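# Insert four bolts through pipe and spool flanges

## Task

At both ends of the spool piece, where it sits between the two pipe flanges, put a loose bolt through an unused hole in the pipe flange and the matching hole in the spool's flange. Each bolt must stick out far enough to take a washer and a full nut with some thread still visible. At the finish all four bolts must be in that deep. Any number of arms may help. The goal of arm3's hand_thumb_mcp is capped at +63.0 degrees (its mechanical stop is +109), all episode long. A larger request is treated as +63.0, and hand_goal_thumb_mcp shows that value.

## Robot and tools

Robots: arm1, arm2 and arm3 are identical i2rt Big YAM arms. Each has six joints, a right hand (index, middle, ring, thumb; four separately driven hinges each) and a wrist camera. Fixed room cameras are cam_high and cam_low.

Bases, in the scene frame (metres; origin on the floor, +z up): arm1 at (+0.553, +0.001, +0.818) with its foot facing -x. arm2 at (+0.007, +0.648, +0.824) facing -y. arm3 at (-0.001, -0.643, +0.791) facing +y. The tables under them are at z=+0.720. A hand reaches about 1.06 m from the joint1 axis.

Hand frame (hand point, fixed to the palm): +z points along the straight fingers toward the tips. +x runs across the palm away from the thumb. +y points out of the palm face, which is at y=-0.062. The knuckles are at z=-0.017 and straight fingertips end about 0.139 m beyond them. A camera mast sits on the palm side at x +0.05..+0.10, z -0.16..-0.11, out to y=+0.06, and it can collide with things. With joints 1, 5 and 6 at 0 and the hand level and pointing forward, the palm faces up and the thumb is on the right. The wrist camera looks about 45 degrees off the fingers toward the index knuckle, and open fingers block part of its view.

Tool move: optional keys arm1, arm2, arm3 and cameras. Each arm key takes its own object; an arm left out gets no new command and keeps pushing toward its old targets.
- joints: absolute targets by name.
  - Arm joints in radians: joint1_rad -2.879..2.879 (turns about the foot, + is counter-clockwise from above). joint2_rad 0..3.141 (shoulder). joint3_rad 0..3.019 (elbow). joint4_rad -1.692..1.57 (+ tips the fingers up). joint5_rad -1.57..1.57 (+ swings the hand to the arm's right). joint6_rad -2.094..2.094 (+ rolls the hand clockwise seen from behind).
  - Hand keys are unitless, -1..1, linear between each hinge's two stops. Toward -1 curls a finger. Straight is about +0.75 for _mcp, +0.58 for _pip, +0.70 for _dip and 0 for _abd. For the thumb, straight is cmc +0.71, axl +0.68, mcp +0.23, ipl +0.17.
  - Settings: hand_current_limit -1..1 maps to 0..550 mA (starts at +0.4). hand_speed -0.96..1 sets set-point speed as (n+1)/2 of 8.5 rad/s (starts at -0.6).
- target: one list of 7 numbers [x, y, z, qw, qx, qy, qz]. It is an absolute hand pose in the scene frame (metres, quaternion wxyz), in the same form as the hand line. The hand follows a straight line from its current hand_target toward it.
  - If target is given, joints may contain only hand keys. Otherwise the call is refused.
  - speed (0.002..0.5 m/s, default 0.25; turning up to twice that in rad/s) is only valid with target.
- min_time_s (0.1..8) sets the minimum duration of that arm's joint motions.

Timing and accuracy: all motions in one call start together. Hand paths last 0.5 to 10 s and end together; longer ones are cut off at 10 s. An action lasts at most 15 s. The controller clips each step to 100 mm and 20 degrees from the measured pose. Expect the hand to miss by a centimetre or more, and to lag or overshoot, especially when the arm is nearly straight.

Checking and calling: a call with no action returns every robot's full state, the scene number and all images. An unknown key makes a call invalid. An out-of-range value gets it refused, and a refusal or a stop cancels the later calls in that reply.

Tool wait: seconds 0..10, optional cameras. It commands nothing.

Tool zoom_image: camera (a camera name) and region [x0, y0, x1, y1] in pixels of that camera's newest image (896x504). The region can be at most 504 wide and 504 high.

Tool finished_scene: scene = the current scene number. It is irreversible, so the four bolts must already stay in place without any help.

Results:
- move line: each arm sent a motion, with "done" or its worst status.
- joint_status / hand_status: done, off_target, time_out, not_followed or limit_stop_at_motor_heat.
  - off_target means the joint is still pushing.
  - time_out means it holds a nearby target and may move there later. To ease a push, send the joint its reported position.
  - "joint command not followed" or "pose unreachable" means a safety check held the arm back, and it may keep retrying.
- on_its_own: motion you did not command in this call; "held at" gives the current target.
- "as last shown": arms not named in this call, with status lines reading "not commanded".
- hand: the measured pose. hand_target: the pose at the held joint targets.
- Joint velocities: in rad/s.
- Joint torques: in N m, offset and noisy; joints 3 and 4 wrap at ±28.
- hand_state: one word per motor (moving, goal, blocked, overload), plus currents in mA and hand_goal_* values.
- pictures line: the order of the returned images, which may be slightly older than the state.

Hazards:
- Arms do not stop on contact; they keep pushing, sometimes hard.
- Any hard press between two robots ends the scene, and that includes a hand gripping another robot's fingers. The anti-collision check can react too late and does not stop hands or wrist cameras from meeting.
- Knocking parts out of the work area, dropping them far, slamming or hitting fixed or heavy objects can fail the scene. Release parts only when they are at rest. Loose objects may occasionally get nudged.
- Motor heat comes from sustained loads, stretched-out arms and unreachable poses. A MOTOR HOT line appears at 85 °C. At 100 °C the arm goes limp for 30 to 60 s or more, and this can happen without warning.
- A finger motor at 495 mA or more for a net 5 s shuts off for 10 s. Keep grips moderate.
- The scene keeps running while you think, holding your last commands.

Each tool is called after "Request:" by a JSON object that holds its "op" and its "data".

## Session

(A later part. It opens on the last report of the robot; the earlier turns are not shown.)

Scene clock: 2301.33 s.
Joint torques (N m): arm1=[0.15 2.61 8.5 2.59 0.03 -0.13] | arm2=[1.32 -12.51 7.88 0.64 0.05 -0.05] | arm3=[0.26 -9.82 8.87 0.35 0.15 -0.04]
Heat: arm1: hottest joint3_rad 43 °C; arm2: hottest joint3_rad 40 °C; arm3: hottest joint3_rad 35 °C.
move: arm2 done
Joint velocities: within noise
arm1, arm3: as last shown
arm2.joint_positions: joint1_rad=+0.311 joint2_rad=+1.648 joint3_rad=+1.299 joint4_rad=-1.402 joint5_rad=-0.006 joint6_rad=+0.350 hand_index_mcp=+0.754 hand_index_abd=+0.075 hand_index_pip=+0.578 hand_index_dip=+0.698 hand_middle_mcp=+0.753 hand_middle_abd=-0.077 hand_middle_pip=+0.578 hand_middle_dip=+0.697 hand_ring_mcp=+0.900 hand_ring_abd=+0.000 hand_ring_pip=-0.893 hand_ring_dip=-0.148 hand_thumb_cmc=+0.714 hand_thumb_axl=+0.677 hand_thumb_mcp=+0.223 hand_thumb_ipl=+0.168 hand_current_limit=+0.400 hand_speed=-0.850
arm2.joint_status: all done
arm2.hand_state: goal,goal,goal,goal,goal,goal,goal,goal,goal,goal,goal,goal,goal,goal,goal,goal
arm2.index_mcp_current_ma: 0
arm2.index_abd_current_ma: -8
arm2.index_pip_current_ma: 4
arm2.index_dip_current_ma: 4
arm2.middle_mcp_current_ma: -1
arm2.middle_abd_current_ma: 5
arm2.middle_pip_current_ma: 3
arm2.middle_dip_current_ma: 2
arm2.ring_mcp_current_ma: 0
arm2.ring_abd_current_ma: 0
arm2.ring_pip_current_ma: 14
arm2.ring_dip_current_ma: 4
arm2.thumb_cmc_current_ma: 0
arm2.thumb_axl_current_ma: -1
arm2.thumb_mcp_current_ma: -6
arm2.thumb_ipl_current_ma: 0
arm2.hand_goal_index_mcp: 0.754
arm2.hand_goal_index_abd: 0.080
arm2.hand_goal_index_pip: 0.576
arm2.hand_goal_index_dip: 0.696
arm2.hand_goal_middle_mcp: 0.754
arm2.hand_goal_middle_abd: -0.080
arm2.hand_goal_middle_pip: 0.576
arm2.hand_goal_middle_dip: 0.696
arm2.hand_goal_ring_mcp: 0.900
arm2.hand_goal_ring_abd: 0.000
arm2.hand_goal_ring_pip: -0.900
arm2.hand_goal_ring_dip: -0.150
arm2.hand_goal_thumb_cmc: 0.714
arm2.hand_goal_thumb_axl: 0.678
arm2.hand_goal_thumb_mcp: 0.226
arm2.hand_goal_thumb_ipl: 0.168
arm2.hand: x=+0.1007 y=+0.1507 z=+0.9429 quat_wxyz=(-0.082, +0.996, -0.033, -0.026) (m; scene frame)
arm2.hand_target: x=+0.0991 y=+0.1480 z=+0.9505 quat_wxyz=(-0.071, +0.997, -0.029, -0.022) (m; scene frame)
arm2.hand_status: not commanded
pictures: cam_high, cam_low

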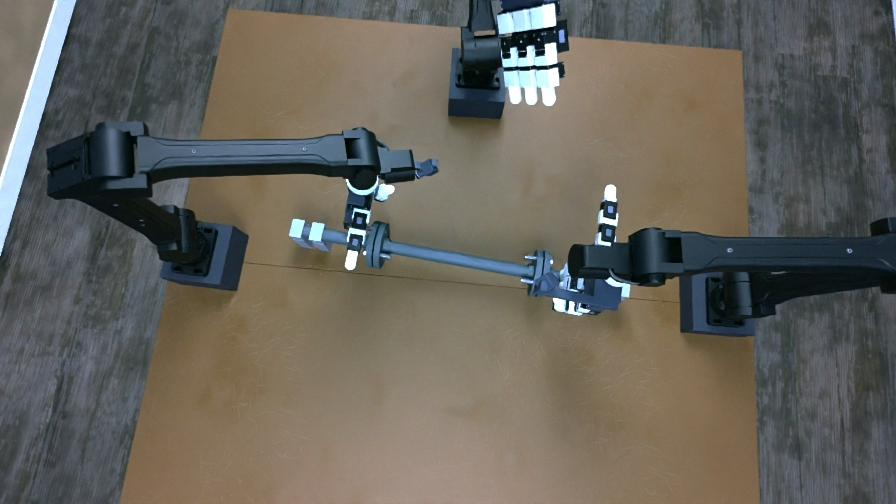

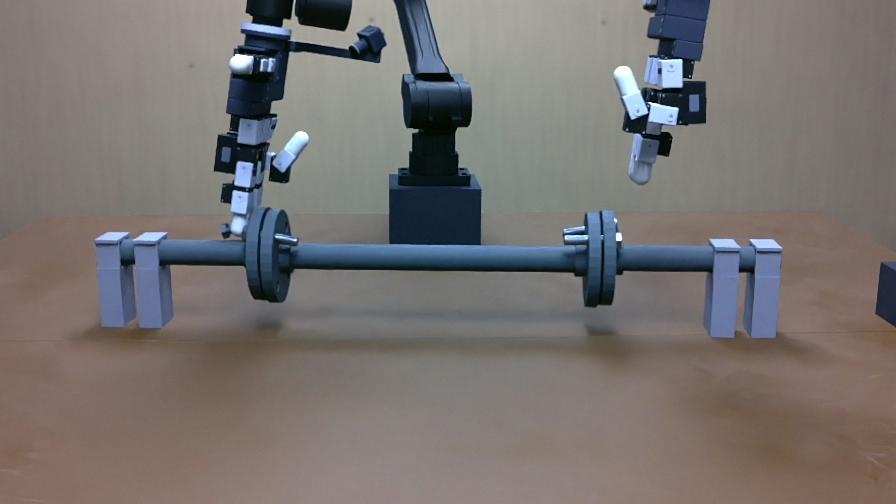

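Request:
{"op": "move", "data": {"arm2": {"joints":{"joint1_rad":0.318,"joint3_rad":1.2905,"joint4_rad":-1.3865},"min_time_s":1}}}

Request:
{"op": "move", "data": {"arm2": {"joints":{"hand_index_abd":-0.22,"hand_middle_abd":0.22}}, "cameras": ["cam_low","cam_high"]}}

Request:
{"op": "zoom_image", "data": {"camera": "cam_low", "region": [210, 205, 310, 255]}}

Scene clock: 2323.50 s.
Joint torques (N m): arm1=[0.15 2.55 8.51 2.58 0.04 -0.13] | arm2=[2.2 -12.51 7.84 0.64 0.05 -0.05] | arm3=[0.26 -9.76 8.88 0.36 0.15 -0.05]
Heat: arm1: hottest joint3_rad 43 °C; arm2: hottest joint3_rad 39 °C; arm3: hottest joint3_rad 35 °C.
move: arm2 done
Joint velocities: within noise
arm1.joint_positions: joint1_rad=+0.178 joint2_rad=+0.618 joint3_rad=+1.371 joint4_rad=-1.335 joint5_rad=-0.100 joint6_rad=+1.129 hand_index_mcp=+0.754 hand_index_abd=+0.000 hand_index_pip=+0.577 hand_index_dip=+0.696 hand_middle_mcp=+0.754 hand_middle_abd=+0.000 hand_middle_pip=+0.577 hand_middle_dip=+0.696 hand_ring_mcp=+0.754 hand_ring_abd=+0.000 hand_ring_pip=+0.577 hand_ring_dip=+0.696 hand_thumb_cmc=+0.714 hand_thumb_axl=+0.677 hand_thumb_mcp=+0.226 hand_thumb_ipl=+0.168 hand_current_limit=+0.400 hand_speed=-0.600
arm1.joint_status: not commanded
arm1.hand_state: goal,goal,goal,goal,goal,goal,goal,goal,goal,goal,goal,goal,goal,goal,goal,goal
arm1.index_mcp_current_ma: 0
arm1.index_abd_current_ma: 0
arm1.index_pip_current_ma: 0
arm1.index_dip_current_ma: 0
arm1.middle_mcp_current_ma: 0
arm1.middle_abd_current_ma: 0
arm1.middle_pip_current_ma: 0
arm1.middle_dip_current_ma: 0
arm1.ring_mcp_current_ma: 0
arm1.ring_abd_current_ma: 0
arm1.ring_pip_current_ma: 0
arm1.ring_dip_current_ma: 0
arm1.thumb_cmc_current_ma: 0
arm1.thumb_axl_current_ma: 0
arm1.thumb_mcp_current_ma: 0
arm1.thumb_ipl_current_ma: 0
arm1.hand_goal_index_mcp: 0.754
arm1.hand_goal_index_abd: 0.000
arm1.hand_goal_index_pip: 0.576
arm1.hand_goal_index_dip: 0.696
arm1.hand_goal_middle_mcp: 0.754
arm1.hand_goal_middle_abd: 0.000
arm1.hand_goal_middle_pip: 0.576
arm1.hand_goal_middle_dip: 0.696
arm1.hand_goal_ring_mcp: 0.754
arm1.hand_goal_ring_abd: 0.000
arm1.hand_goal_ring_pip: 0.576
arm1.hand_goal_ring_dip: 0.696
arm1.hand_goal_thumb_cmc: 0.714
arm1.hand_goal_thumb_axl: 0.678
arm1.hand_goal_thumb_mcp: 0.226
arm1.hand_goal_thumb_ipl: 0.168
arm1.hand: x=+0.2884 y=+0.0097 z=+1.3567 quat_wxyz=(+0.472, +0.306, -0.827, -0.016) (m; scene frame)
arm1.hand_target: x=+0.2908 y=+0.0100 z=+1.3693 quat_wxyz=(+0.484, +0.304, -0.820, -0.018) (m; scene frame)
arm1.hand_status: not commanded
arm2.joint_positions: joint1_rad=+0.311 joint2_rad=+1.648 joint3_rad=+1.293 joint4_rad=-1.395 joint5_rad=-0.006 joint6_rad=+0.350 hand_index_mcp=+0.754 hand_index_abd=+0.075 hand_index_pip=+0.578 hand_index_dip=+0.698 hand_middle_mcp=+0.753 hand_middle_abd=-0.077 hand_middle_pip=+0.578 hand_middle_dip=+0.697 hand_ring_mcp=+0.900 hand_ring_abd=+0.000 hand_ring_pip=-0.893 hand_ring_dip=-0.148 hand_thumb_cmc=+0.714 hand_thumb_axl=+0.677 hand_thumb_mcp=+0.223 hand_thumb_ipl=+0.168 hand_current_limit=+0.400 hand_speed=-0.850
arm2.joint_status: all done
arm2.hand_state: goal,goal,goal,goal,goal,goal,goal,goal,goal,goal,goal,goal,goal,goal,goal,goal
arm2.index_mcp_current_ma: 0
arm2.index_abd_current_ma: -8
arm2.index_pip_current_ma: 4
arm2.index_dip_current_ma: 4
arm2.middle_mcp_current_ma: -1
arm2.middle_abd_current_ma: 5
arm2.middle_pip_current_ma: 3
arm2.middle_dip_current_ma: 2
arm2.ring_mcp_current_ma: 0
arm2.ring_abd_current_ma: 0
arm2.ring_pip_current_ma: 14
arm2.ring_dip_current_ma: 4
arm2.thumb_cmc_current_ma: 0
arm2.thumb_axl_current_ma: -1
arm2.thumb_mcp_current_ma: -6
arm2.thumb_ipl_current_ma: 0
arm2.hand_goal_index_mcp: 0.754
arm2.hand_goal_index_abd: 0.080
arm2.hand_goal_index_pip: 0.576
arm2.hand_goal_index_dip: 0.696
arm2.hand_goal_middle_mcp: 0.754
arm2.hand_goal_middle_abd: -0.080
arm2.hand_goal_middle_pip: 0.576
arm2.hand_goal_middle_dip: 0.696
arm2.hand_goal_ring_mcp: 0.900
arm2.hand_goal_ring_abd: 0.000
arm2.hand_goal_ring_pip: -0.900
arm2.hand_goal_ring_dip: -0.150
arm2.hand_goal_thumb_cmc: 0.714
arm2.hand_goal_thumb_axl: 0.678
arm2.hand_goal_thumb_mcp: 0.226
arm2.hand_goal_thumb_ipl: 0.168
arm2.hand: x=+0.1005 y=+0.1512 z=+0.9408 quat_wxyz=(-0.082, +0.996, -0.033, -0.026) (m; scene frame)
arm2.hand_target: x=+0.1053 y=+0.1498 z=+0.9482 quat_wxyz=(-0.071, +0.997, -0.022, -0.023) (m; scene frame)
arm2.hand_status: not commanded
arm3.joint_positions: joint1_rad=+0.043 joint2_rad=+1.266 joint3_rad=+1.206 joint4_rad=-1.338 joint5_rad=+0.000 joint6_rad=+0.151 hand_index_mcp=+0.753 hand_index_abd=-0.076 hand_index_pip=+0.577 hand_index_dip=+0.699 hand_middle_mcp=+0.759 hand_middle_abd=+0.116 hand_middle_pip=+0.580 hand_middle_dip=+0.699 hand_ring_mcp=+0.900 hand_ring_abd=+0.001 hand_ring_pip=-0.894 hand_ring_dip=-0.147 hand_thumb_cmc=+0.715 hand_thumb_axl=+0.677 hand_thumb_mcp=+0.223 hand_thumb_ipl=+0.168 hand_current_limit=+0.400 hand_speed=-0.850
arm3.joint_status: not commanded
arm3.hand_state: goal,blocked,goal,goal,goal,blocked,goal,goal,goal,goal,goal,goal,goal,goal,goal,goal
arm3.index_mcp_current_ma: 0
arm3.index_abd_current_ma: 59
arm3.index_pip_current_ma: 0
arm3.index_dip_current_ma: 0
arm3.middle_mcp_current_ma: 1
arm3.middle_abd_current_ma: -10
arm3.middle_pip_current_ma: 0
arm3.middle_dip_current_ma: 0
arm3.ring_mcp_current_ma: 0
arm3.ring_abd_current_ma: 0
arm3.ring_pip_current_ma: 1
arm3.ring_dip_current_ma: 0
arm3.thumb_cmc_current_ma: 0
arm3.thumb_axl_current_ma: 0
arm3.thumb_mcp_current_ma: 0
arm3.thumb_ipl_current_ma: 0
arm3.hand_goal_index_mcp: 0.754
arm3.hand_goal_index_abd: -0.140
arm3.hand_goal_index_pip: 0.576
arm3.hand_goal_index_dip: 0.696
arm3.hand_goal_middle_mcp: 0.754
arm3.hand_goal_middle_abd: 0.140
arm3.hand_goal_middle_pip: 0.576
arm3.hand_goal_middle_dip: 0.696
arm3.hand_goal_ring_mcp: 0.900
arm3.hand_goal_ring_abd: 0.000
arm3.hand_goal_ring_pip: -0.900
arm3.hand_goal_ring_dip: -0.150
arm3.hand_goal_thumb_cmc: 0.714
arm3.hand_goal_thumb_axl: 0.678
arm3.hand_goal_thumb_mcp: 0.226
arm3.hand_goal_thumb_ipl: 0.168
arm3.hand: x=+0.0105 y=-0.1658 z=+1.0515 quat_wxyz=(-0.010, +0.049, +0.995, +0.087) (m; scene frame)
arm3.hand_target: x=+0.0098 y=-0.1711 z=+1.0551 quat_wxyz=(-0.009, +0.050, +0.995, +0.089) (m; scene frame)
arm3.hand_status: not commanded
pictures: none

Scene clock: 2324.30 s.
Joint torques (N m): arm1=[0.15 2.55 8.49 2.59 0.04 -0.13] | arm2=[2.14 -12.51 7.84 0.64 0.05 -0.05] | arm3=[0.26 -9.82 8.91 0.35 0.14 -0.05]
Heat: arm1: hottest joint3_rad 43 °C; arm2: hottest joint3_rad 39 °C; arm3: hottest joint3_rad 35 °C.
move: arm2 off_target
Joint velocities: within noise
arm1, arm3: as last shown
arm2.joint_positions: joint1_rad=+0.311 joint2_rad=+1.648 joint3_rad=+1.293 joint4_rad=-1.395 joint5_rad=-0.006 joint6_rad=+0.350 hand_index_mcp=+0.754 hand_index_abd=-0.078 hand_index_pip=+0.578 hand_index_dip=+0.698 hand_middle_mcp=+0.753 hand_middle_abd=+0.075 hand_middle_pip=+0.578 hand_middle_dip=+0.697 hand_ring_mcp=+0.900 hand_ring_abd=+0.000 hand_ring_pip=-0.893 hand_ring_dip=-0.148 hand_thumb_cmc=+0.714 hand_thumb_axl=+0.677 hand_thumb_mcp=+0.223 hand_thumb_ipl=+0.168 hand_current_limit=+0.400 hand_speed=-0.850
arm2.joint_status: hand_index_abd off_target (ended at -0.078, target -0.220); hand_middle_abd off_target (ended at +0.075, target +0.220)
arm2.hand_state: goal,blocked,goal,goal,goal,blocked,goal,goal,goal,goal,goal,goal,goal,goal,goal,goal
arm2.index_mcp_current_ma: -1
arm2.index_abd_current_ma: 385
arm2.index_pip_current_ma: 3
arm2.index_dip_current_ma: 4
arm2.middle_mcp_current_ma: -1
arm2.middle_abd_current_ma: -385
arm2.middle_pip_current_ma: 3
arm2.middle_dip_current_ma: 2
arm2.ring_mcp_current_ma: 0
arm2.ring_abd_current_ma: 0
arm2.ring_pip_current_ma: 14
arm2.ring_dip_current_ma: 4
arm2.thumb_cmc_current_ma: 0
arm2.thumb_axl_current_ma: -1
arm2.thumb_mcp_current_ma: -6
arm2.thumb_ipl_current_ma: 0
arm2.hand_goal_index_mcp: 0.754
arm2.hand_goal_index_abd: -0.220
arm2.hand_goal_index_pip: 0.576
arm2.hand_goal_index_dip: 0.696
arm2.hand_goal_middle_mcp: 0.754
arm2.hand_goal_middle_abd: 0.220
arm2.hand_goal_middle_pip: 0.576
arm2.hand_goal_middle_dip: 0.696
arm2.hand_goal_ring_mcp: 0.900
arm2.hand_goal_ring_abd: 0.000
arm2.hand_goal_ring_pip: -0.900
arm2.hand_goal_ring_dip: -0.150
arm2.hand_goal_thumb_cmc: 0.714
arm2.hand_goal_thumb_axl: 0.678
arm2.hand_goal_thumb_mcp: 0.226
arm2.hand_goal_thumb_ipl: 0.168
arm2.hand: x=+0.1005 y=+0.1512 z=+0.9408 quat_wxyz=(-0.082, +0.996, -0.033, -0.026) (m; scene frame)
arm2.hand_target: x=+0.1052 y=+0.1498 z=+0.9482 quat_wxyz=(-0.071, +0.997, -0.022, -0.023) (m; scene frame)
arm2.hand_status: not commanded
pictures: cam_high, cam_low

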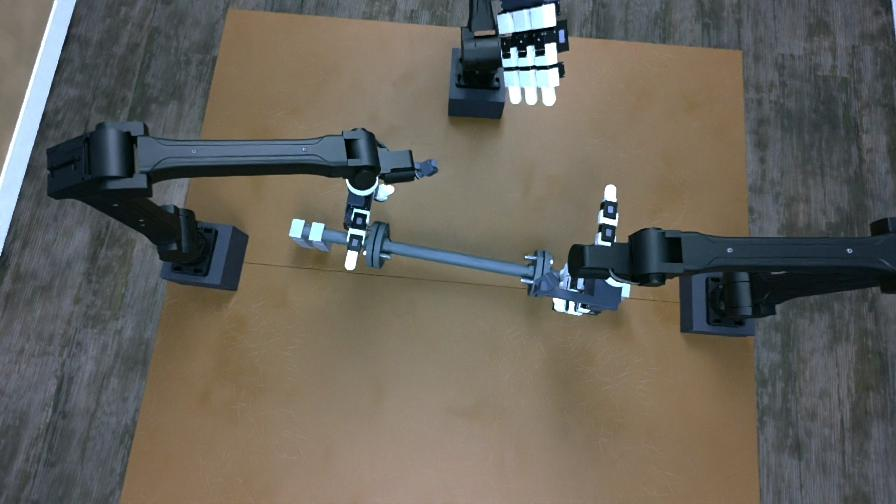

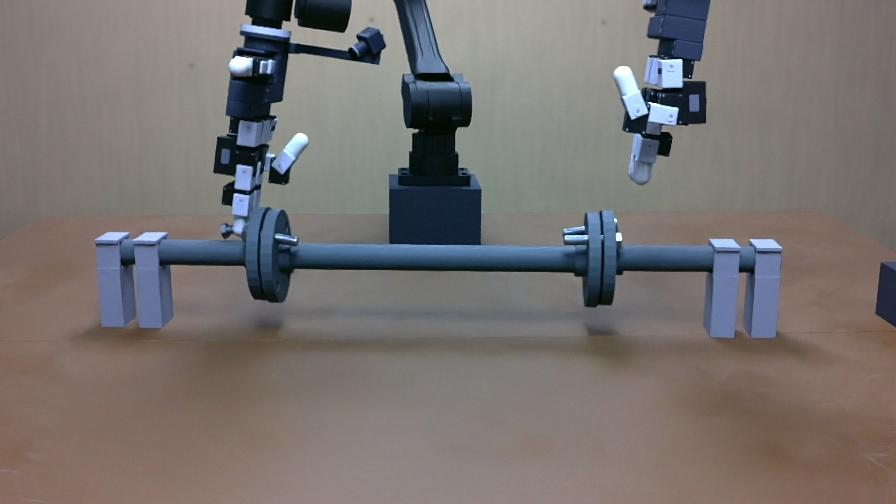

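Scaled by 5.040.

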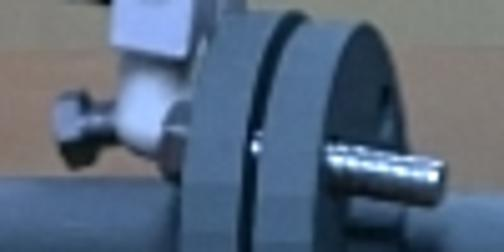

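Request:
{"op": "move", "data": {"arm2": {"joints":{"joint3_rad":1.352,"joint4_rad":-1.413},"min_time_s":1}, "cameras": ["cam_low"]}}

Request:
{"op": "zoom_image", "data": {"camera": "cam_low", "region": [210, 205, 310, 255]}}

Scene clock: 2336.03 s.
Joint torques (N m): arm1=[0.15 2.55 8.5 2.58 0.04 -0.13] | arm2=[2.14 -12.51 12.11 -0.06 0.05 -0.05] | arm3=[0.26 -9.82 8.88 0.36 0.14 -0.05]
Heat: arm1: hottest joint3_rad 43 °C; arm2: hottest joint3_rad 38 °C; arm3: hottest joint3_rad 35 °C.
move: arm2 done
Joint velocities: within noise
arm1, arm3: as last shown
arm2.joint_positions: joint1_rad=+0.312 joint2_rad=+1.648 joint3_rad=+1.304 joint4_rad=-1.406 joint5_rad=-0.006 joint6_rad=+0.350 hand_index_mcp=+0.753 hand_index_abd=-0.078 hand_index_pip=+0.577 hand_index_dip=+0.698 hand_middle_mcp=+0.753 hand_middle_abd=+0.076 hand_middle_pip=+0.577 hand_middle_dip=+0.697 hand_ring_mcp=+0.900 hand_ring_abd=+0.000 hand_ring_pip=-0.893 hand_ring_dip=-0.148 hand_thumb_cmc=+0.714 hand_thumb_axl=+0.677 hand_thumb_mcp=+0.223 hand_thumb_ipl=+0.168 hand_current_limit=+0.400 hand_speed=-0.850
arm2.joint_status: all done
arm2.hand_state: goal,blocked,goal,goal,goal,blocked,goal,goal,goal,goal,goal,goal,goal,goal,goal,goal
arm2.index_mcp_current_ma: -1
arm2.index_abd_current_ma: 385
arm2.index_pip_current_ma: 2
arm2.index_dip_current_ma: 3
arm2.middle_mcp_current_ma: -2
arm2.middle_abd_current_ma: -385
arm2.middle_pip_current_ma: 1
arm2.middle_dip_current_ma: 2
arm2.ring_mcp_current_ma: 0
arm2.ring_abd_current_ma: 0
arm2.ring_pip_current_ma: 14
arm2.ring_dip_current_ma: 4
arm2.thumb_cmc_current_ma: 0
arm2.thumb_axl_current_ma: -1
arm2.thumb_mcp_current_ma: -6
arm2.thumb_ipl_current_ma: 0
arm2.hand_goal_index_mcp: 0.754
arm2.hand_goal_index_abd: -0.220
arm2.hand_goal_index_pip: 0.576
arm2.hand_goal_index_dip: 0.696
arm2.hand_goal_middle_mcp: 0.754
arm2.hand_goal_middle_abd: 0.220
arm2.hand_goal_middle_pip: 0.576
arm2.hand_goal_middle_dip: 0.696
arm2.hand_goal_ring_mcp: 0.900
arm2.hand_goal_ring_abd: 0.000
arm2.hand_goal_ring_pip: -0.900
arm2.hand_goal_ring_dip: -0.150
arm2.hand_goal_thumb_cmc: 0.714
arm2.hand_goal_thumb_axl: 0.678
arm2.hand_goal_thumb_mcp: 0.226
arm2.hand_goal_thumb_ipl: 0.168
arm2.hand: x=+0.1012 y=+0.1498 z=+0.9449 quat_wxyz=(-0.082, +0.996, -0.033, -0.026) (m; scene frame)
arm2.hand_target: x=+0.1100 y=+0.1347 z=+0.9720 quat_wxyz=(-0.054, +0.998, -0.022, -0.017) (m; scene frame)
arm2.hand_status: not commanded
pictures: cam_low

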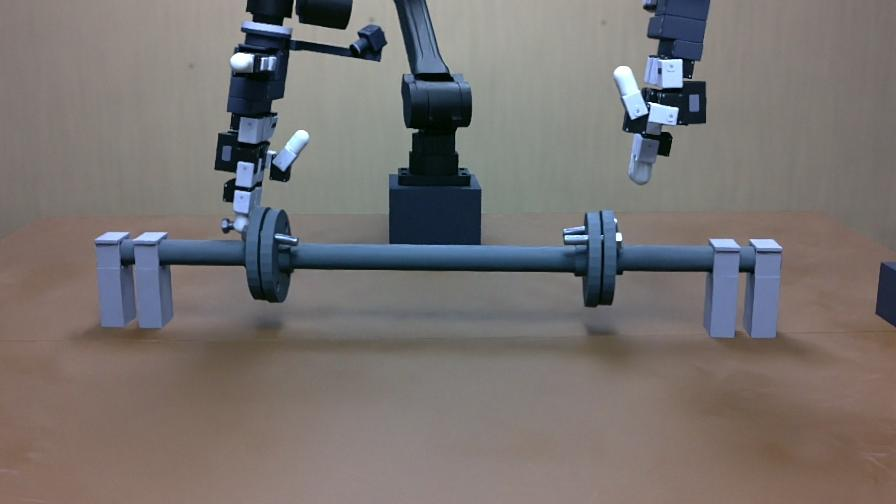

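Scaled by 5.040.

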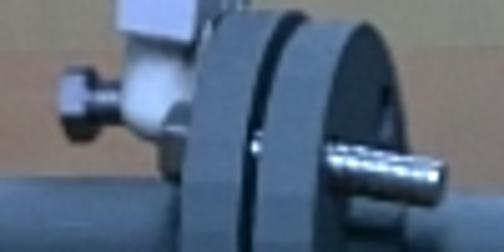

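Request:
{"op": "move", "data": {"arm2": {"joints":{"joint3_rad":1.370,"joint4_rad":-1.431},"min_time_s":1}, "cameras": ["cam_low"]}}

Request:
{"op": "zoom_image", "data": {"camera": "cam_low", "region": [210, 205, 310, 255]}}

Scene clock: 2343.40 s.
Joint torques (N m): arm1=[0.15 2.61 8.51 2.58 0.03 -0.13] | arm2=[2.14 -12.57 12.42 -0.05 0.05 -0.05] | arm3=[0.26 -9.88 8.88 0.35 0.15 -0.05]
Heat: arm1: hottest joint3_rad 43 °C; arm2: hottest joint3_rad 39 °C; arm3: hottest joint3_rad 35 °C.
move: arm2 done
Joint velocities: within noise
arm1, arm3: as last shown
arm2.joint_positions: joint1_rad=+0.312 joint2_rad=+1.648 joint3_rad=+1.319 joint4_rad=-1.424 joint5_rad=-0.006 joint6_rad=+0.350 hand_index_mcp=+0.753 hand_index_abd=-0.078 hand_index_pip=+0.577 hand_index_dip=+0.698 hand_middle_mcp=+0.753 hand_middle_abd=+0.077 hand_middle_pip=+0.577 hand_middle_dip=+0.697 hand_ring_mcp=+0.900 hand_ring_abd=+0.000 hand_ring_pip=-0.893 hand_ring_dip=-0.148 hand_thumb_cmc=+0.714 hand_thumb_axl=+0.677 hand_thumb_mcp=+0.223 hand_thumb_ipl=+0.168 hand_current_limit=+0.400 hand_speed=-0.850
arm2.joint_status: all done
arm2.hand_state: goal,blocked,goal,goal,goal,blocked,goal,goal,goal,goal,goal,goal,goal,goal,goal,goal
arm2.index_mcp_current_ma: -1
arm2.index_abd_current_ma: 385
arm2.index_pip_current_ma: 2
arm2.index_dip_current_ma: 3
arm2.middle_mcp_current_ma: -1
arm2.middle_abd_current_ma: -385
arm2.middle_pip_current_ma: 1
arm2.middle_dip_current_ma: 2
arm2.ring_mcp_current_ma: 0
arm2.ring_abd_current_ma: 0
arm2.ring_pip_current_ma: 14
arm2.ring_dip_current_ma: 4
arm2.thumb_cmc_current_ma: 0
arm2.thumb_axl_current_ma: -1
arm2.thumb_mcp_current_ma: -6
arm2.thumb_ipl_current_ma: 0
arm2.hand_goal_index_mcp: 0.754
arm2.hand_goal_index_abd: -0.220
arm2.hand_goal_index_pip: 0.576
arm2.hand_goal_index_dip: 0.696
arm2.hand_goal_middle_mcp: 0.754
arm2.hand_goal_middle_abd: 0.220
arm2.hand_goal_middle_pip: 0.576
arm2.hand_goal_middle_dip: 0.696
arm2.hand_goal_ring_mcp: 0.900
arm2.hand_goal_ring_abd: 0.000
arm2.hand_goal_ring_pip: -0.900
arm2.hand_goal_ring_dip: -0.150
arm2.hand_goal_thumb_cmc: 0.714
arm2.hand_goal_thumb_axl: 0.678
arm2.hand_goal_thumb_mcp: 0.226
arm2.hand_goal_thumb_ipl: 0.168
arm2.hand: x=+0.1014 y=+0.1491 z=+0.9500 quat_wxyz=(-0.084, +0.996, -0.033, -0.026) (m; scene frame)
arm2.hand_target: x=+0.1105 y=+0.1330 z=+0.9786 quat_wxyz=(-0.054, +0.998, -0.022, -0.017) (m; scene frame)
arm2.hand_status: not commanded
pictures: cam_low

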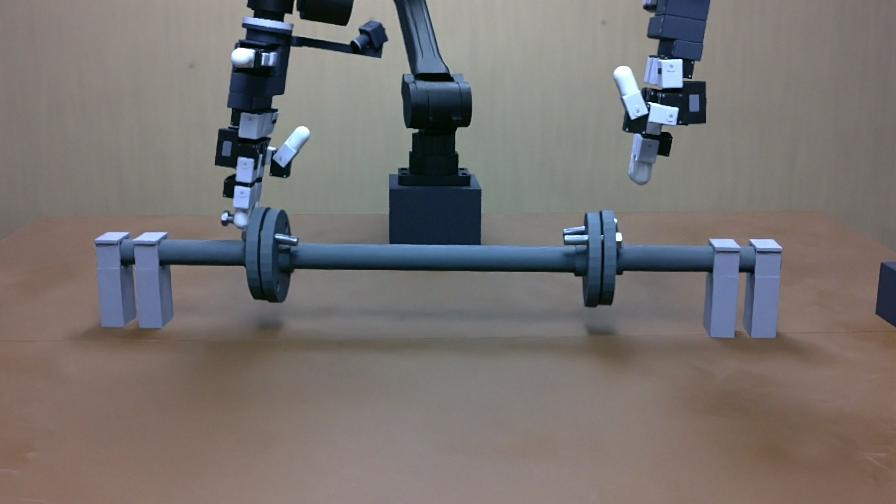

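Scaled by 5.040.

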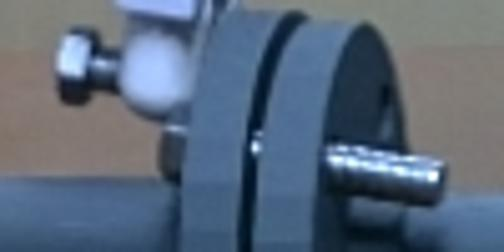

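Request:
{"op": "move", "data": {"arm2": {"joints":{"joint1_rad":0.301,"joint2_rad":1.670,"joint3_rad":1.379},"min_time_s":1.5}, "cameras": ["cam_low"]}}

Request:
{"op": "zoom_image", "data": {"camera": "cam_low", "region": [210, 205, 310, 255]}}

Scene clock: 2355.90 s.
Joint torques (N m): arm1=[0.15 2.55 8.5 2.61 0.03 -0.13] | arm2=[1.14 -10.17 11.97 -0.02 0.05 -0.05] | arm3=[0.26 -9.88 8.88 0.35 0.14 -0.05]
Heat: arm1: hottest joint3_rad 43 °C; arm2: hottest joint3_rad 41 °C; arm3: hottest joint3_rad 35 °C.
move: arm2 done
Joint velocities: within noise
arm1, arm3: as last shown
arm2.joint_positions: joint1_rad=+0.308 joint2_rad=+1.651 joint3_rad=+1.333 joint4_rad=-1.424 joint5_rad=-0.006 joint6_rad=+0.350 hand_index_mcp=+0.753 hand_index_abd=-0.095 hand_index_pip=+0.577 hand_index_dip=+0.698 hand_middle_mcp=+0.753 hand_middle_abd=+0.105 hand_middle_pip=+0.577 hand_middle_dip=+0.697 hand_ring_mcp=+0.900 hand_ring_abd=+0.000 hand_ring_pip=-0.893 hand_ring_dip=-0.148 hand_thumb_cmc=+0.714 hand_thumb_axl=+0.677 hand_thumb_mcp=+0.223 hand_thumb_ipl=+0.168 hand_current_limit=+0.400 hand_speed=-0.850
arm2.joint_status: all done
arm2.hand_state: goal,blocked,goal,goal,goal,blocked,goal,goal,goal,goal,goal,goal,goal,goal,goal,goal
arm2.index_mcp_current_ma: -2
arm2.index_abd_current_ma: 385
arm2.index_pip_current_ma: 2
arm2.index_dip_current_ma: 3
arm2.middle_mcp_current_ma: -2
arm2.middle_abd_current_ma: -383
arm2.middle_pip_current_ma: 1
arm2.middle_dip_current_ma: 2
arm2.ring_mcp_current_ma: 0
arm2.ring_abd_current_ma: 0
arm2.ring_pip_current_ma: 14
arm2.ring_dip_current_ma: 4
arm2.thumb_cmc_current_ma: 0
arm2.thumb_axl_current_ma: -1
arm2.thumb_mcp_current_ma: -6
arm2.thumb_ipl_current_ma: 0
arm2.hand_goal_index_mcp: 0.754
arm2.hand_goal_index_abd: -0.220
arm2.hand_goal_index_pip: 0.576
arm2.hand_goal_index_dip: 0.696
arm2.hand_goal_middle_mcp: 0.754
arm2.hand_goal_middle_abd: 0.220
arm2.hand_goal_middle_pip: 0.576
arm2.hand_goal_middle_dip: 0.696
arm2.hand_goal_ring_mcp: 0.900
arm2.hand_goal_ring_abd: 0.000
arm2.hand_goal_ring_pip: -0.900
arm2.hand_goal_ring_dip: -0.150
arm2.hand_goal_thumb_cmc: 0.714
arm2.hand_goal_thumb_axl: 0.678
arm2.hand_goal_thumb_mcp: 0.226
arm2.hand_goal_thumb_ipl: 0.168
arm2.on_its_own: hand_middle_abd moved +0.029 toward your old target +0.220
arm2.hand: x=+0.1008 y=+0.1435 z=+0.9539 quat_wxyz=(-0.079, +0.996, -0.035, -0.025) (m; scene frame)
arm2.hand_target: x=+0.1025 y=+0.1277 z=+0.9623 quat_wxyz=(-0.069, +0.997, -0.031, -0.021) (m; scene frame)
arm2.hand_status: not commanded
pictures: cam_low

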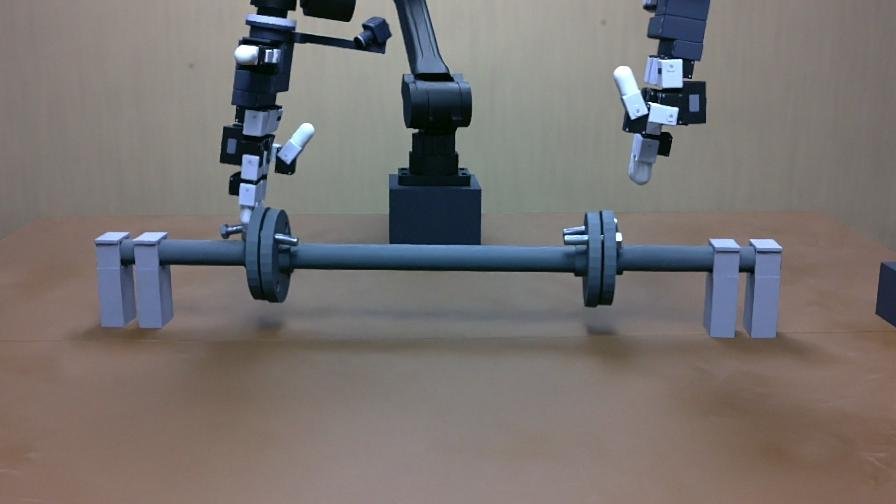

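Scaled by 5.040.

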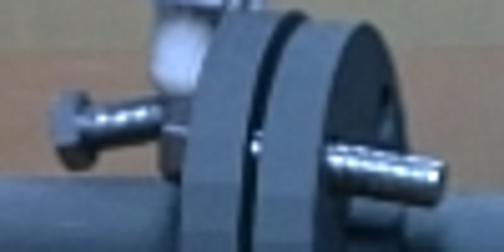

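Request:
{"op": "zoom_image", "data": {"camera": "cam_high", "region": [355, 215, 405, 275]}}

Request:
{"op": "zoom_image", "data": {"camera": "cam_low", "region": [235, 200, 305, 310]}}

This scene's latest camera images include none from cam_high. They are from: cam_low. cam_high's image comes with the result of a call that names it in "cameras".

Scaled by 4.582.

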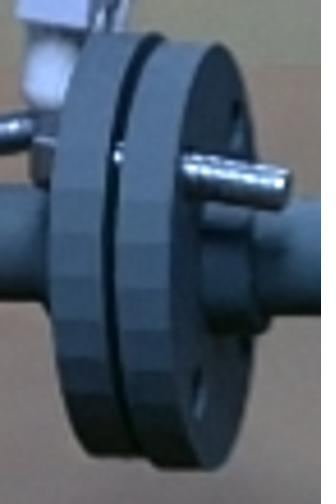

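Request:
{"op": "move", "data": {"arm2": {"joints":{"hand_index_abd":0.08,"hand_middle_abd":-0.08}}, "cameras": ["cam_high","cam_low"]}}

Request:
{"op": "zoom_image", "data": {"camera": "cam_high", "region": [355, 215, 405, 275]}}

Request:
{"op": "zoom_image", "data": {"camera": "cam_low", "region": [220, 200, 270, 250]}}

Scene clock: 2380.53 s.
Joint torques (N m): arm1=[0.21 2.55 8.5 2.58 0.03 -0.13] | arm2=[1.14 -10.17 11.99 -0.01 0.05 -0.05] | arm3=[0.26 -9.88 8.9 0.38 0.14 -0.05]
Heat: arm1: hottest joint3_rad 43 °C; arm2: hottest joint3_rad 41 °C; arm3: hottest joint3_rad 35 °C.
move: arm2 done
Joint velocities: within noise
arm1, arm3: as last shown
arm2.joint_positions: joint1_rad=+0.308 joint2_rad=+1.651 joint3_rad=+1.333 joint4_rad=-1.424 joint5_rad=-0.006 joint6_rad=+0.350 hand_index_mcp=+0.753 hand_index_abd=+0.075 hand_index_pip=+0.577 hand_index_dip=+0.698 hand_middle_mcp=+0.753 hand_middle_abd=-0.076 hand_middle_pip=+0.577 hand_middle_dip=+0.697 hand_ring_mcp=+0.900 hand_ring_abd=+0.000 hand_ring_pip=-0.893 hand_ring_dip=-0.148 hand_thumb_cmc=+0.714 hand_thumb_axl=+0.677 hand_thumb_mcp=+0.223 hand_thumb_ipl=+0.168 hand_current_limit=+0.400 hand_speed=-0.850
arm2.joint_status: all done
arm2.hand_state: goal,goal,goal,goal,goal,goal,goal,goal,goal,goal,goal,goal,goal,goal,goal,goal
arm2.index_mcp_current_ma: -2
arm2.index_abd_current_ma: -8
arm2.index_pip_current_ma: 2
arm2.index_dip_current_ma: 3
arm2.middle_mcp_current_ma: -2
arm2.middle_abd_current_ma: 6
arm2.middle_pip_current_ma: 1
arm2.middle_dip_current_ma: 2
arm2.ring_mcp_current_ma: 0
arm2.ring_abd_current_ma: 0
arm2.ring_pip_current_ma: 14
arm2.ring_dip_current_ma: 4
arm2.thumb_cmc_current_ma: 0
arm2.thumb_axl_current_ma: -1
arm2.thumb_mcp_current_ma: -6
arm2.thumb_ipl_current_ma: 0
arm2.hand_goal_index_mcp: 0.754
arm2.hand_goal_index_abd: 0.080
arm2.hand_goal_index_pip: 0.576
arm2.hand_goal_index_dip: 0.696
arm2.hand_goal_middle_mcp: 0.754
arm2.hand_goal_middle_abd: -0.080
arm2.hand_goal_middle_pip: 0.576
arm2.hand_goal_middle_dip: 0.696
arm2.hand_goal_ring_mcp: 0.900
arm2.hand_goal_ring_abd: 0.000
arm2.hand_goal_ring_pip: -0.900
arm2.hand_goal_ring_dip: -0.150
arm2.hand_goal_thumb_cmc: 0.714
arm2.hand_goal_thumb_axl: 0.678
arm2.hand_goal_thumb_mcp: 0.226
arm2.hand_goal_thumb_ipl: 0.168
arm2.hand: x=+0.1008 y=+0.1435 z=+0.9539 quat_wxyz=(-0.079, +0.996, -0.035, -0.025) (m; scene frame)
arm2.hand_target: x=+0.1025 y=+0.1277 z=+0.9623 quat_wxyz=(-0.069, +0.997, -0.031, -0.021) (m; scene frame)
arm2.hand_status: not commanded
pictures: cam_high, cam_low

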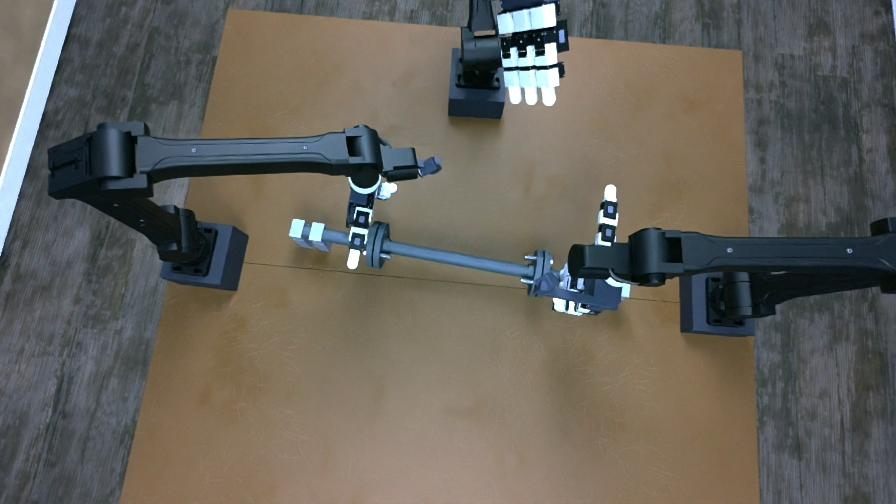

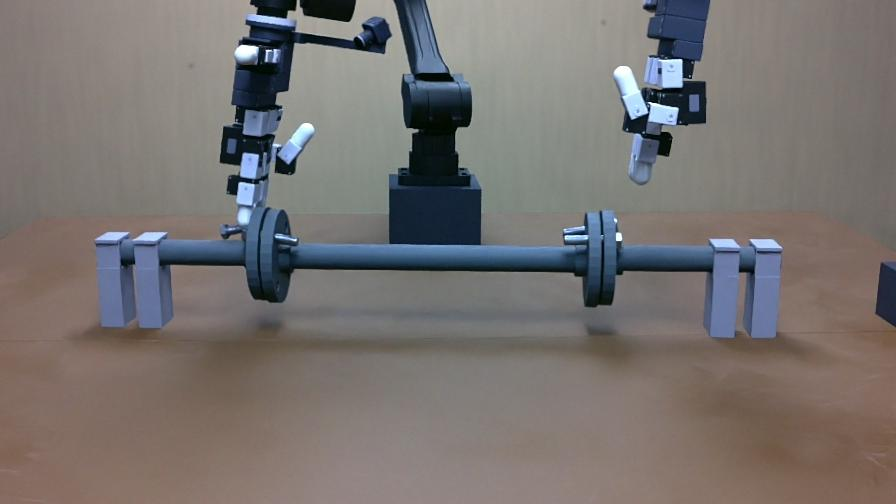

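Scaled by 8.400.

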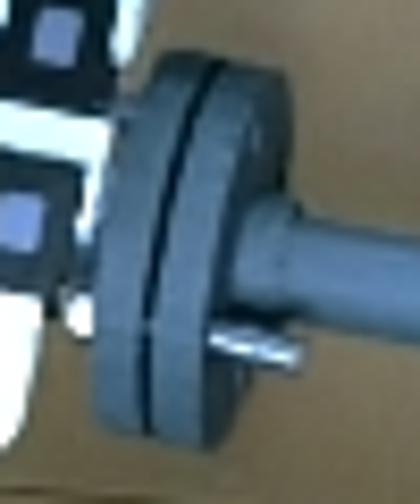

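Scaled by 10.080.

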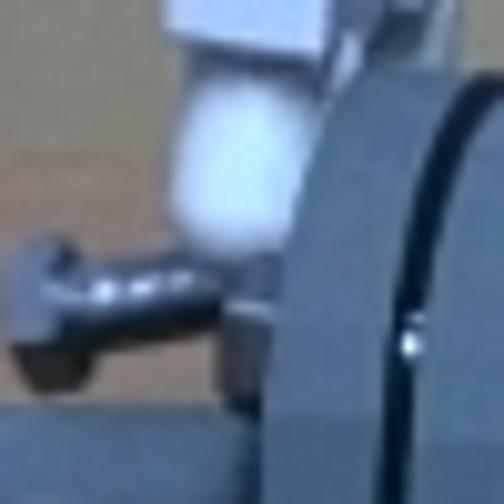

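Request:
{"op": "move", "data": {"arm2": {"joints":{"joint1_rad":0.328,"joint2_rad":1.4785,"joint3_rad":1.1605,"joint4_rad":-1.250,"joint6_rad":0.40},"min_time_s":3}, "cameras": ["cam_low","cam_high"]}}

Request:
{"op": "zoom_image", "data": {"camera": "cam_low", "region": [210, 205, 310, 255]}}

Scene clock: 2484.80 s.
Joint torques (N m): arm1=[0.21 2.61 8.5 2.59 0.04 -0.13] | arm2=[2.26 -10.75 8.25 1.06 0.04 0.32] | arm3=[0.26 -9.88 8.9 0.36 0.14 -0.05]
Heat: arm1: hottest joint3_rad 43 °C; arm2: hottest joint3_rad 41 °C; arm3: hottest joint3_rad 35 °C.
move: arm2 done
Joint velocities: within noise
arm1, arm3: as last shown
arm2.joint_positions: joint1_rad=+0.321 joint2_rad=+1.495 joint3_rad=+1.162 joint4_rad=-1.260 joint5_rad=-0.006 joint6_rad=+0.383 hand_index_mcp=+0.754 hand_index_abd=+0.081 hand_index_pip=+0.578 hand_index_dip=+0.698 hand_middle_mcp=+0.753 hand_middle_abd=-0.077 hand_middle_pip=+0.577 hand_middle_dip=+0.697 hand_ring_mcp=+0.900 hand_ring_abd=+0.000 hand_ring_pip=-0.893 hand_ring_dip=-0.148 hand_thumb_cmc=+0.714 hand_thumb_axl=+0.677 hand_thumb_mcp=+0.223 hand_thumb_ipl=+0.168 hand_current_limit=+0.400 hand_speed=-0.850
arm2.joint_status: all done
arm2.hand_state: goal,goal,goal,goal,goal,goal,goal,goal,goal,goal,goal,goal,goal,goal,goal,goal
arm2.index_mcp_current_ma: 0
arm2.index_abd_current_ma: 1
arm2.index_pip_current_ma: 4
arm2.index_dip_current_ma: 3
arm2.middle_mcp_current_ma: -2
arm2.middle_abd_current_ma: 5
arm2.middle_pip_current_ma: 1
arm2.middle_dip_current_ma: 2
arm2.ring_mcp_current_ma: 0
arm2.ring_abd_current_ma: 0
arm2.ring_pip_current_ma: 14
arm2.ring_dip_current_ma: 4
arm2.thumb_cmc_current_ma: 0
arm2.thumb_axl_current_ma: -1
arm2.thumb_mcp_current_ma: -6
arm2.thumb_ipl_current_ma: 0
arm2.hand_goal_index_mcp: 0.754
arm2.hand_goal_index_abd: 0.080
arm2.hand_goal_index_pip: 0.576
arm2.hand_goal_index_dip: 0.696
arm2.hand_goal_middle_mcp: 0.754
arm2.hand_goal_middle_abd: -0.080
arm2.hand_goal_middle_pip: 0.576
arm2.hand_goal_middle_dip: 0.696
arm2.hand_goal_ring_mcp: 0.900
arm2.hand_goal_ring_abd: 0.000
arm2.hand_goal_ring_pip: -0.900
arm2.hand_goal_ring_dip: -0.150
arm2.hand_goal_thumb_cmc: 0.714
arm2.hand_goal_thumb_axl: 0.678
arm2.hand_goal_thumb_mcp: 0.226
arm2.hand_goal_thumb_ipl: 0.168
arm2.hand: x=+0.0982 y=+0.1675 z=+0.9665 quat_wxyz=(-0.007, +0.999, -0.045, -0.002) (m; scene frame)
arm2.hand_target: x=+0.1005 y=+0.1672 z=+0.9743 quat_wxyz=(+0.005, +0.999, -0.050, +0.002) (m; scene frame)
arm2.hand_status: not commanded
pictures: cam_high, cam_low

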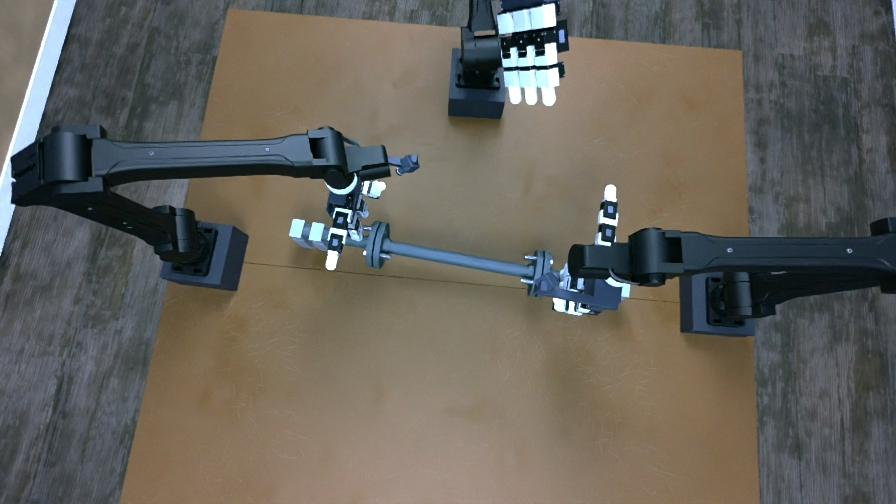

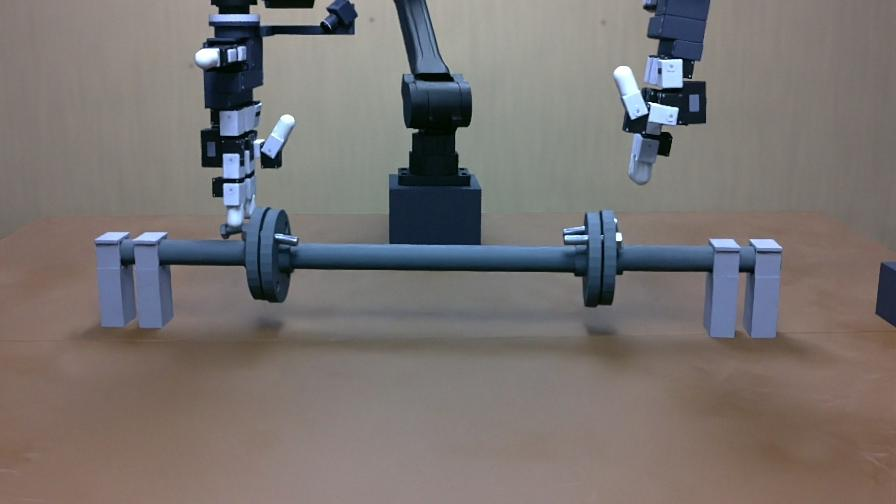

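Scaled by 5.040.

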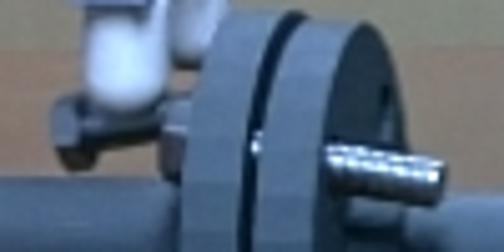

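Request:
{"op": "zoom_image", "data": {"camera": "cam_high", "region": [325, 205, 405, 285]}}

Scaled by 6.300.

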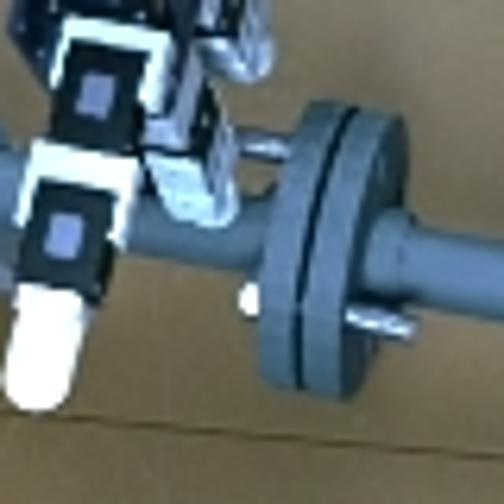

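Request:
{"op": "zoom_image", "data": {"camera": "cam_high", "region": [355, 218, 391, 242]}}

Request:
{"op": "zoom_image", "data": {"camera": "cam_high", "region": [510, 230, 560, 310]}}

Scaled by 14.000.

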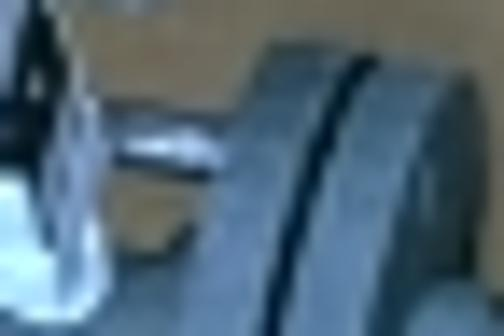

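Scaled by 6.300.

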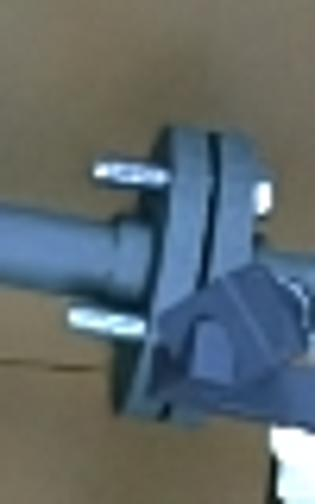

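Request:
{"op": "move", "data": {"arm2": {"joints":{"joint3_rad":1.130,"joint4_rad":-1.2195},"min_time_s":1.2}, "cameras": ["cam_low","cam_high"]}}

Request:
{"op": "zoom_image", "data": {"camera": "cam_low", "region": [210, 205, 310, 255]}}

Request:
{"op": "zoom_image", "data": {"camera": "cam_high", "region": [345, 210, 405, 250]}}

Scene clock: 2517.10 s.
Joint torques (N m): arm1=[0.15 2.55 8.49 2.59 0.04 -0.13] | arm2=[2.26 -10.64 8.17 1.06 0.04 0.31] | arm3=[0.26 -9.82 8.9 0.35 0.14 -0.05]
Heat: arm1: hottest joint3_rad 43 °C; arm2: hottest joint3_rad 40 °C; arm3: hottest joint3_rad 34 °C.
move: arm2 done
Joint velocities: within noise
arm1, arm3: as last shown
arm2.joint_positions: joint1_rad=+0.321 joint2_rad=+1.495 joint3_rad=+1.131 joint4_rad=-1.229 joint5_rad=-0.006 joint6_rad=+0.383 hand_index_mcp=+0.754 hand_index_abd=+0.081 hand_index_pip=+0.578 hand_index_dip=+0.698 hand_middle_mcp=+0.753 hand_middle_abd=-0.077 hand_middle_pip=+0.577 hand_middle_dip=+0.697 hand_ring_mcp=+0.900 hand_ring_abd=+0.000 hand_ring_pip=-0.893 hand_ring_dip=-0.148 hand_thumb_cmc=+0.714 hand_thumb_axl=+0.677 hand_thumb_mcp=+0.223 hand_thumb_ipl=+0.168 hand_current_limit=+0.400 hand_speed=-0.850
arm2.joint_status: all done
arm2.hand_state: goal,goal,goal,goal,goal,goal,goal,goal,goal,goal,goal,goal,goal,goal,goal,goal
arm2.index_mcp_current_ma: 0
arm2.index_abd_current_ma: 1
arm2.index_pip_current_ma: 4
arm2.index_dip_current_ma: 3
arm2.middle_mcp_current_ma: -2
arm2.middle_abd_current_ma: 5
arm2.middle_pip_current_ma: 1
arm2.middle_dip_current_ma: 2
arm2.ring_mcp_current_ma: 0
arm2.ring_abd_current_ma: 0
arm2.ring_pip_current_ma: 14
arm2.ring_dip_current_ma: 4
arm2.thumb_cmc_current_ma: 0
arm2.thumb_axl_current_ma: -1
arm2.thumb_mcp_current_ma: -6
arm2.thumb_ipl_current_ma: 0
arm2.hand_goal_index_mcp: 0.754
arm2.hand_goal_index_abd: 0.080
arm2.hand_goal_index_pip: 0.576
arm2.hand_goal_index_dip: 0.696
arm2.hand_goal_middle_mcp: 0.754
arm2.hand_goal_middle_abd: -0.080
arm2.hand_goal_middle_pip: 0.576
arm2.hand_goal_middle_dip: 0.696
arm2.hand_goal_ring_mcp: 0.900
arm2.hand_goal_ring_abd: 0.000
arm2.hand_goal_ring_pip: -0.900
arm2.hand_goal_ring_dip: -0.150
arm2.hand_goal_thumb_cmc: 0.714
arm2.hand_goal_thumb_axl: 0.678
arm2.hand_goal_thumb_mcp: 0.226
arm2.hand_goal_thumb_ipl: 0.168
arm2.hand: x=+0.0969 y=+0.1716 z=+0.9552 quat_wxyz=(-0.008, +0.999, -0.045, -0.002) (m; scene frame)
arm2.hand_target: x=+0.0993 y=+0.1710 z=+0.9629 quat_wxyz=(+0.004, +0.999, -0.050, +0.002) (m; scene frame)
arm2.hand_status: not commanded
pictures: cam_high, cam_low

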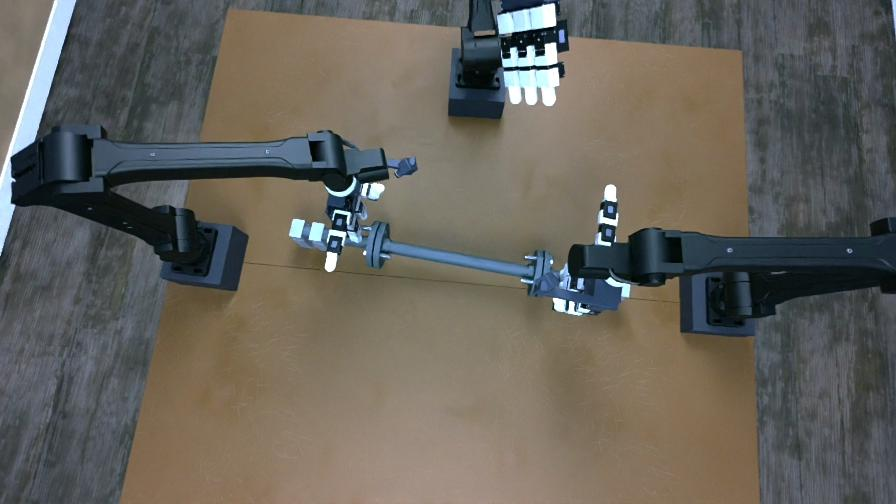

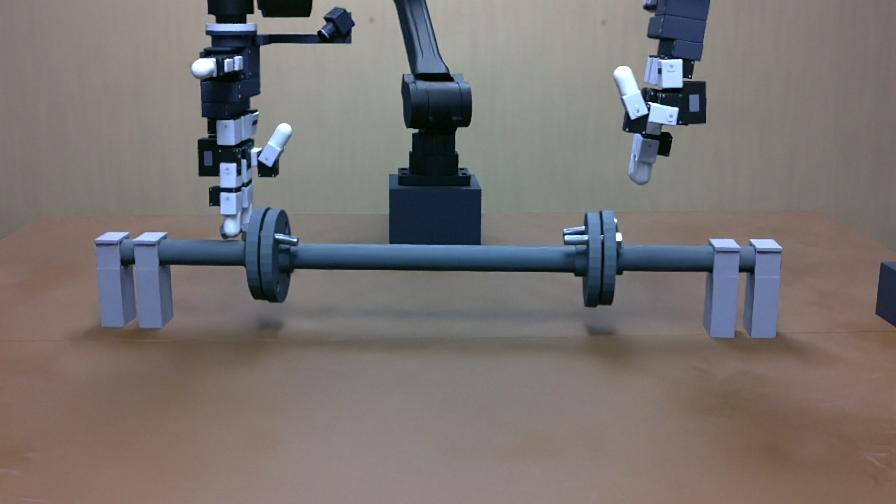

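Scaled by 5.040.

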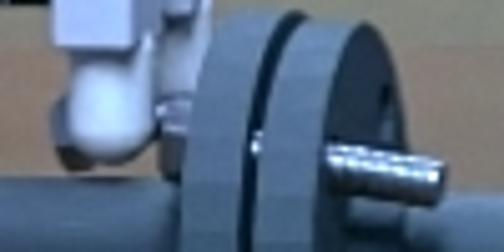

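Scaled by 8.400.

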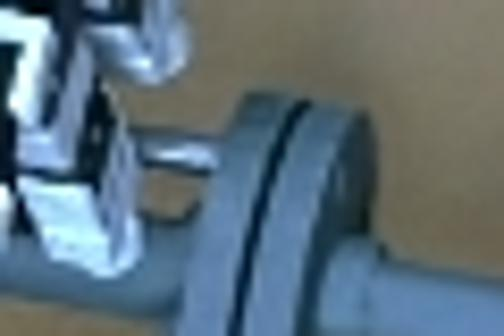

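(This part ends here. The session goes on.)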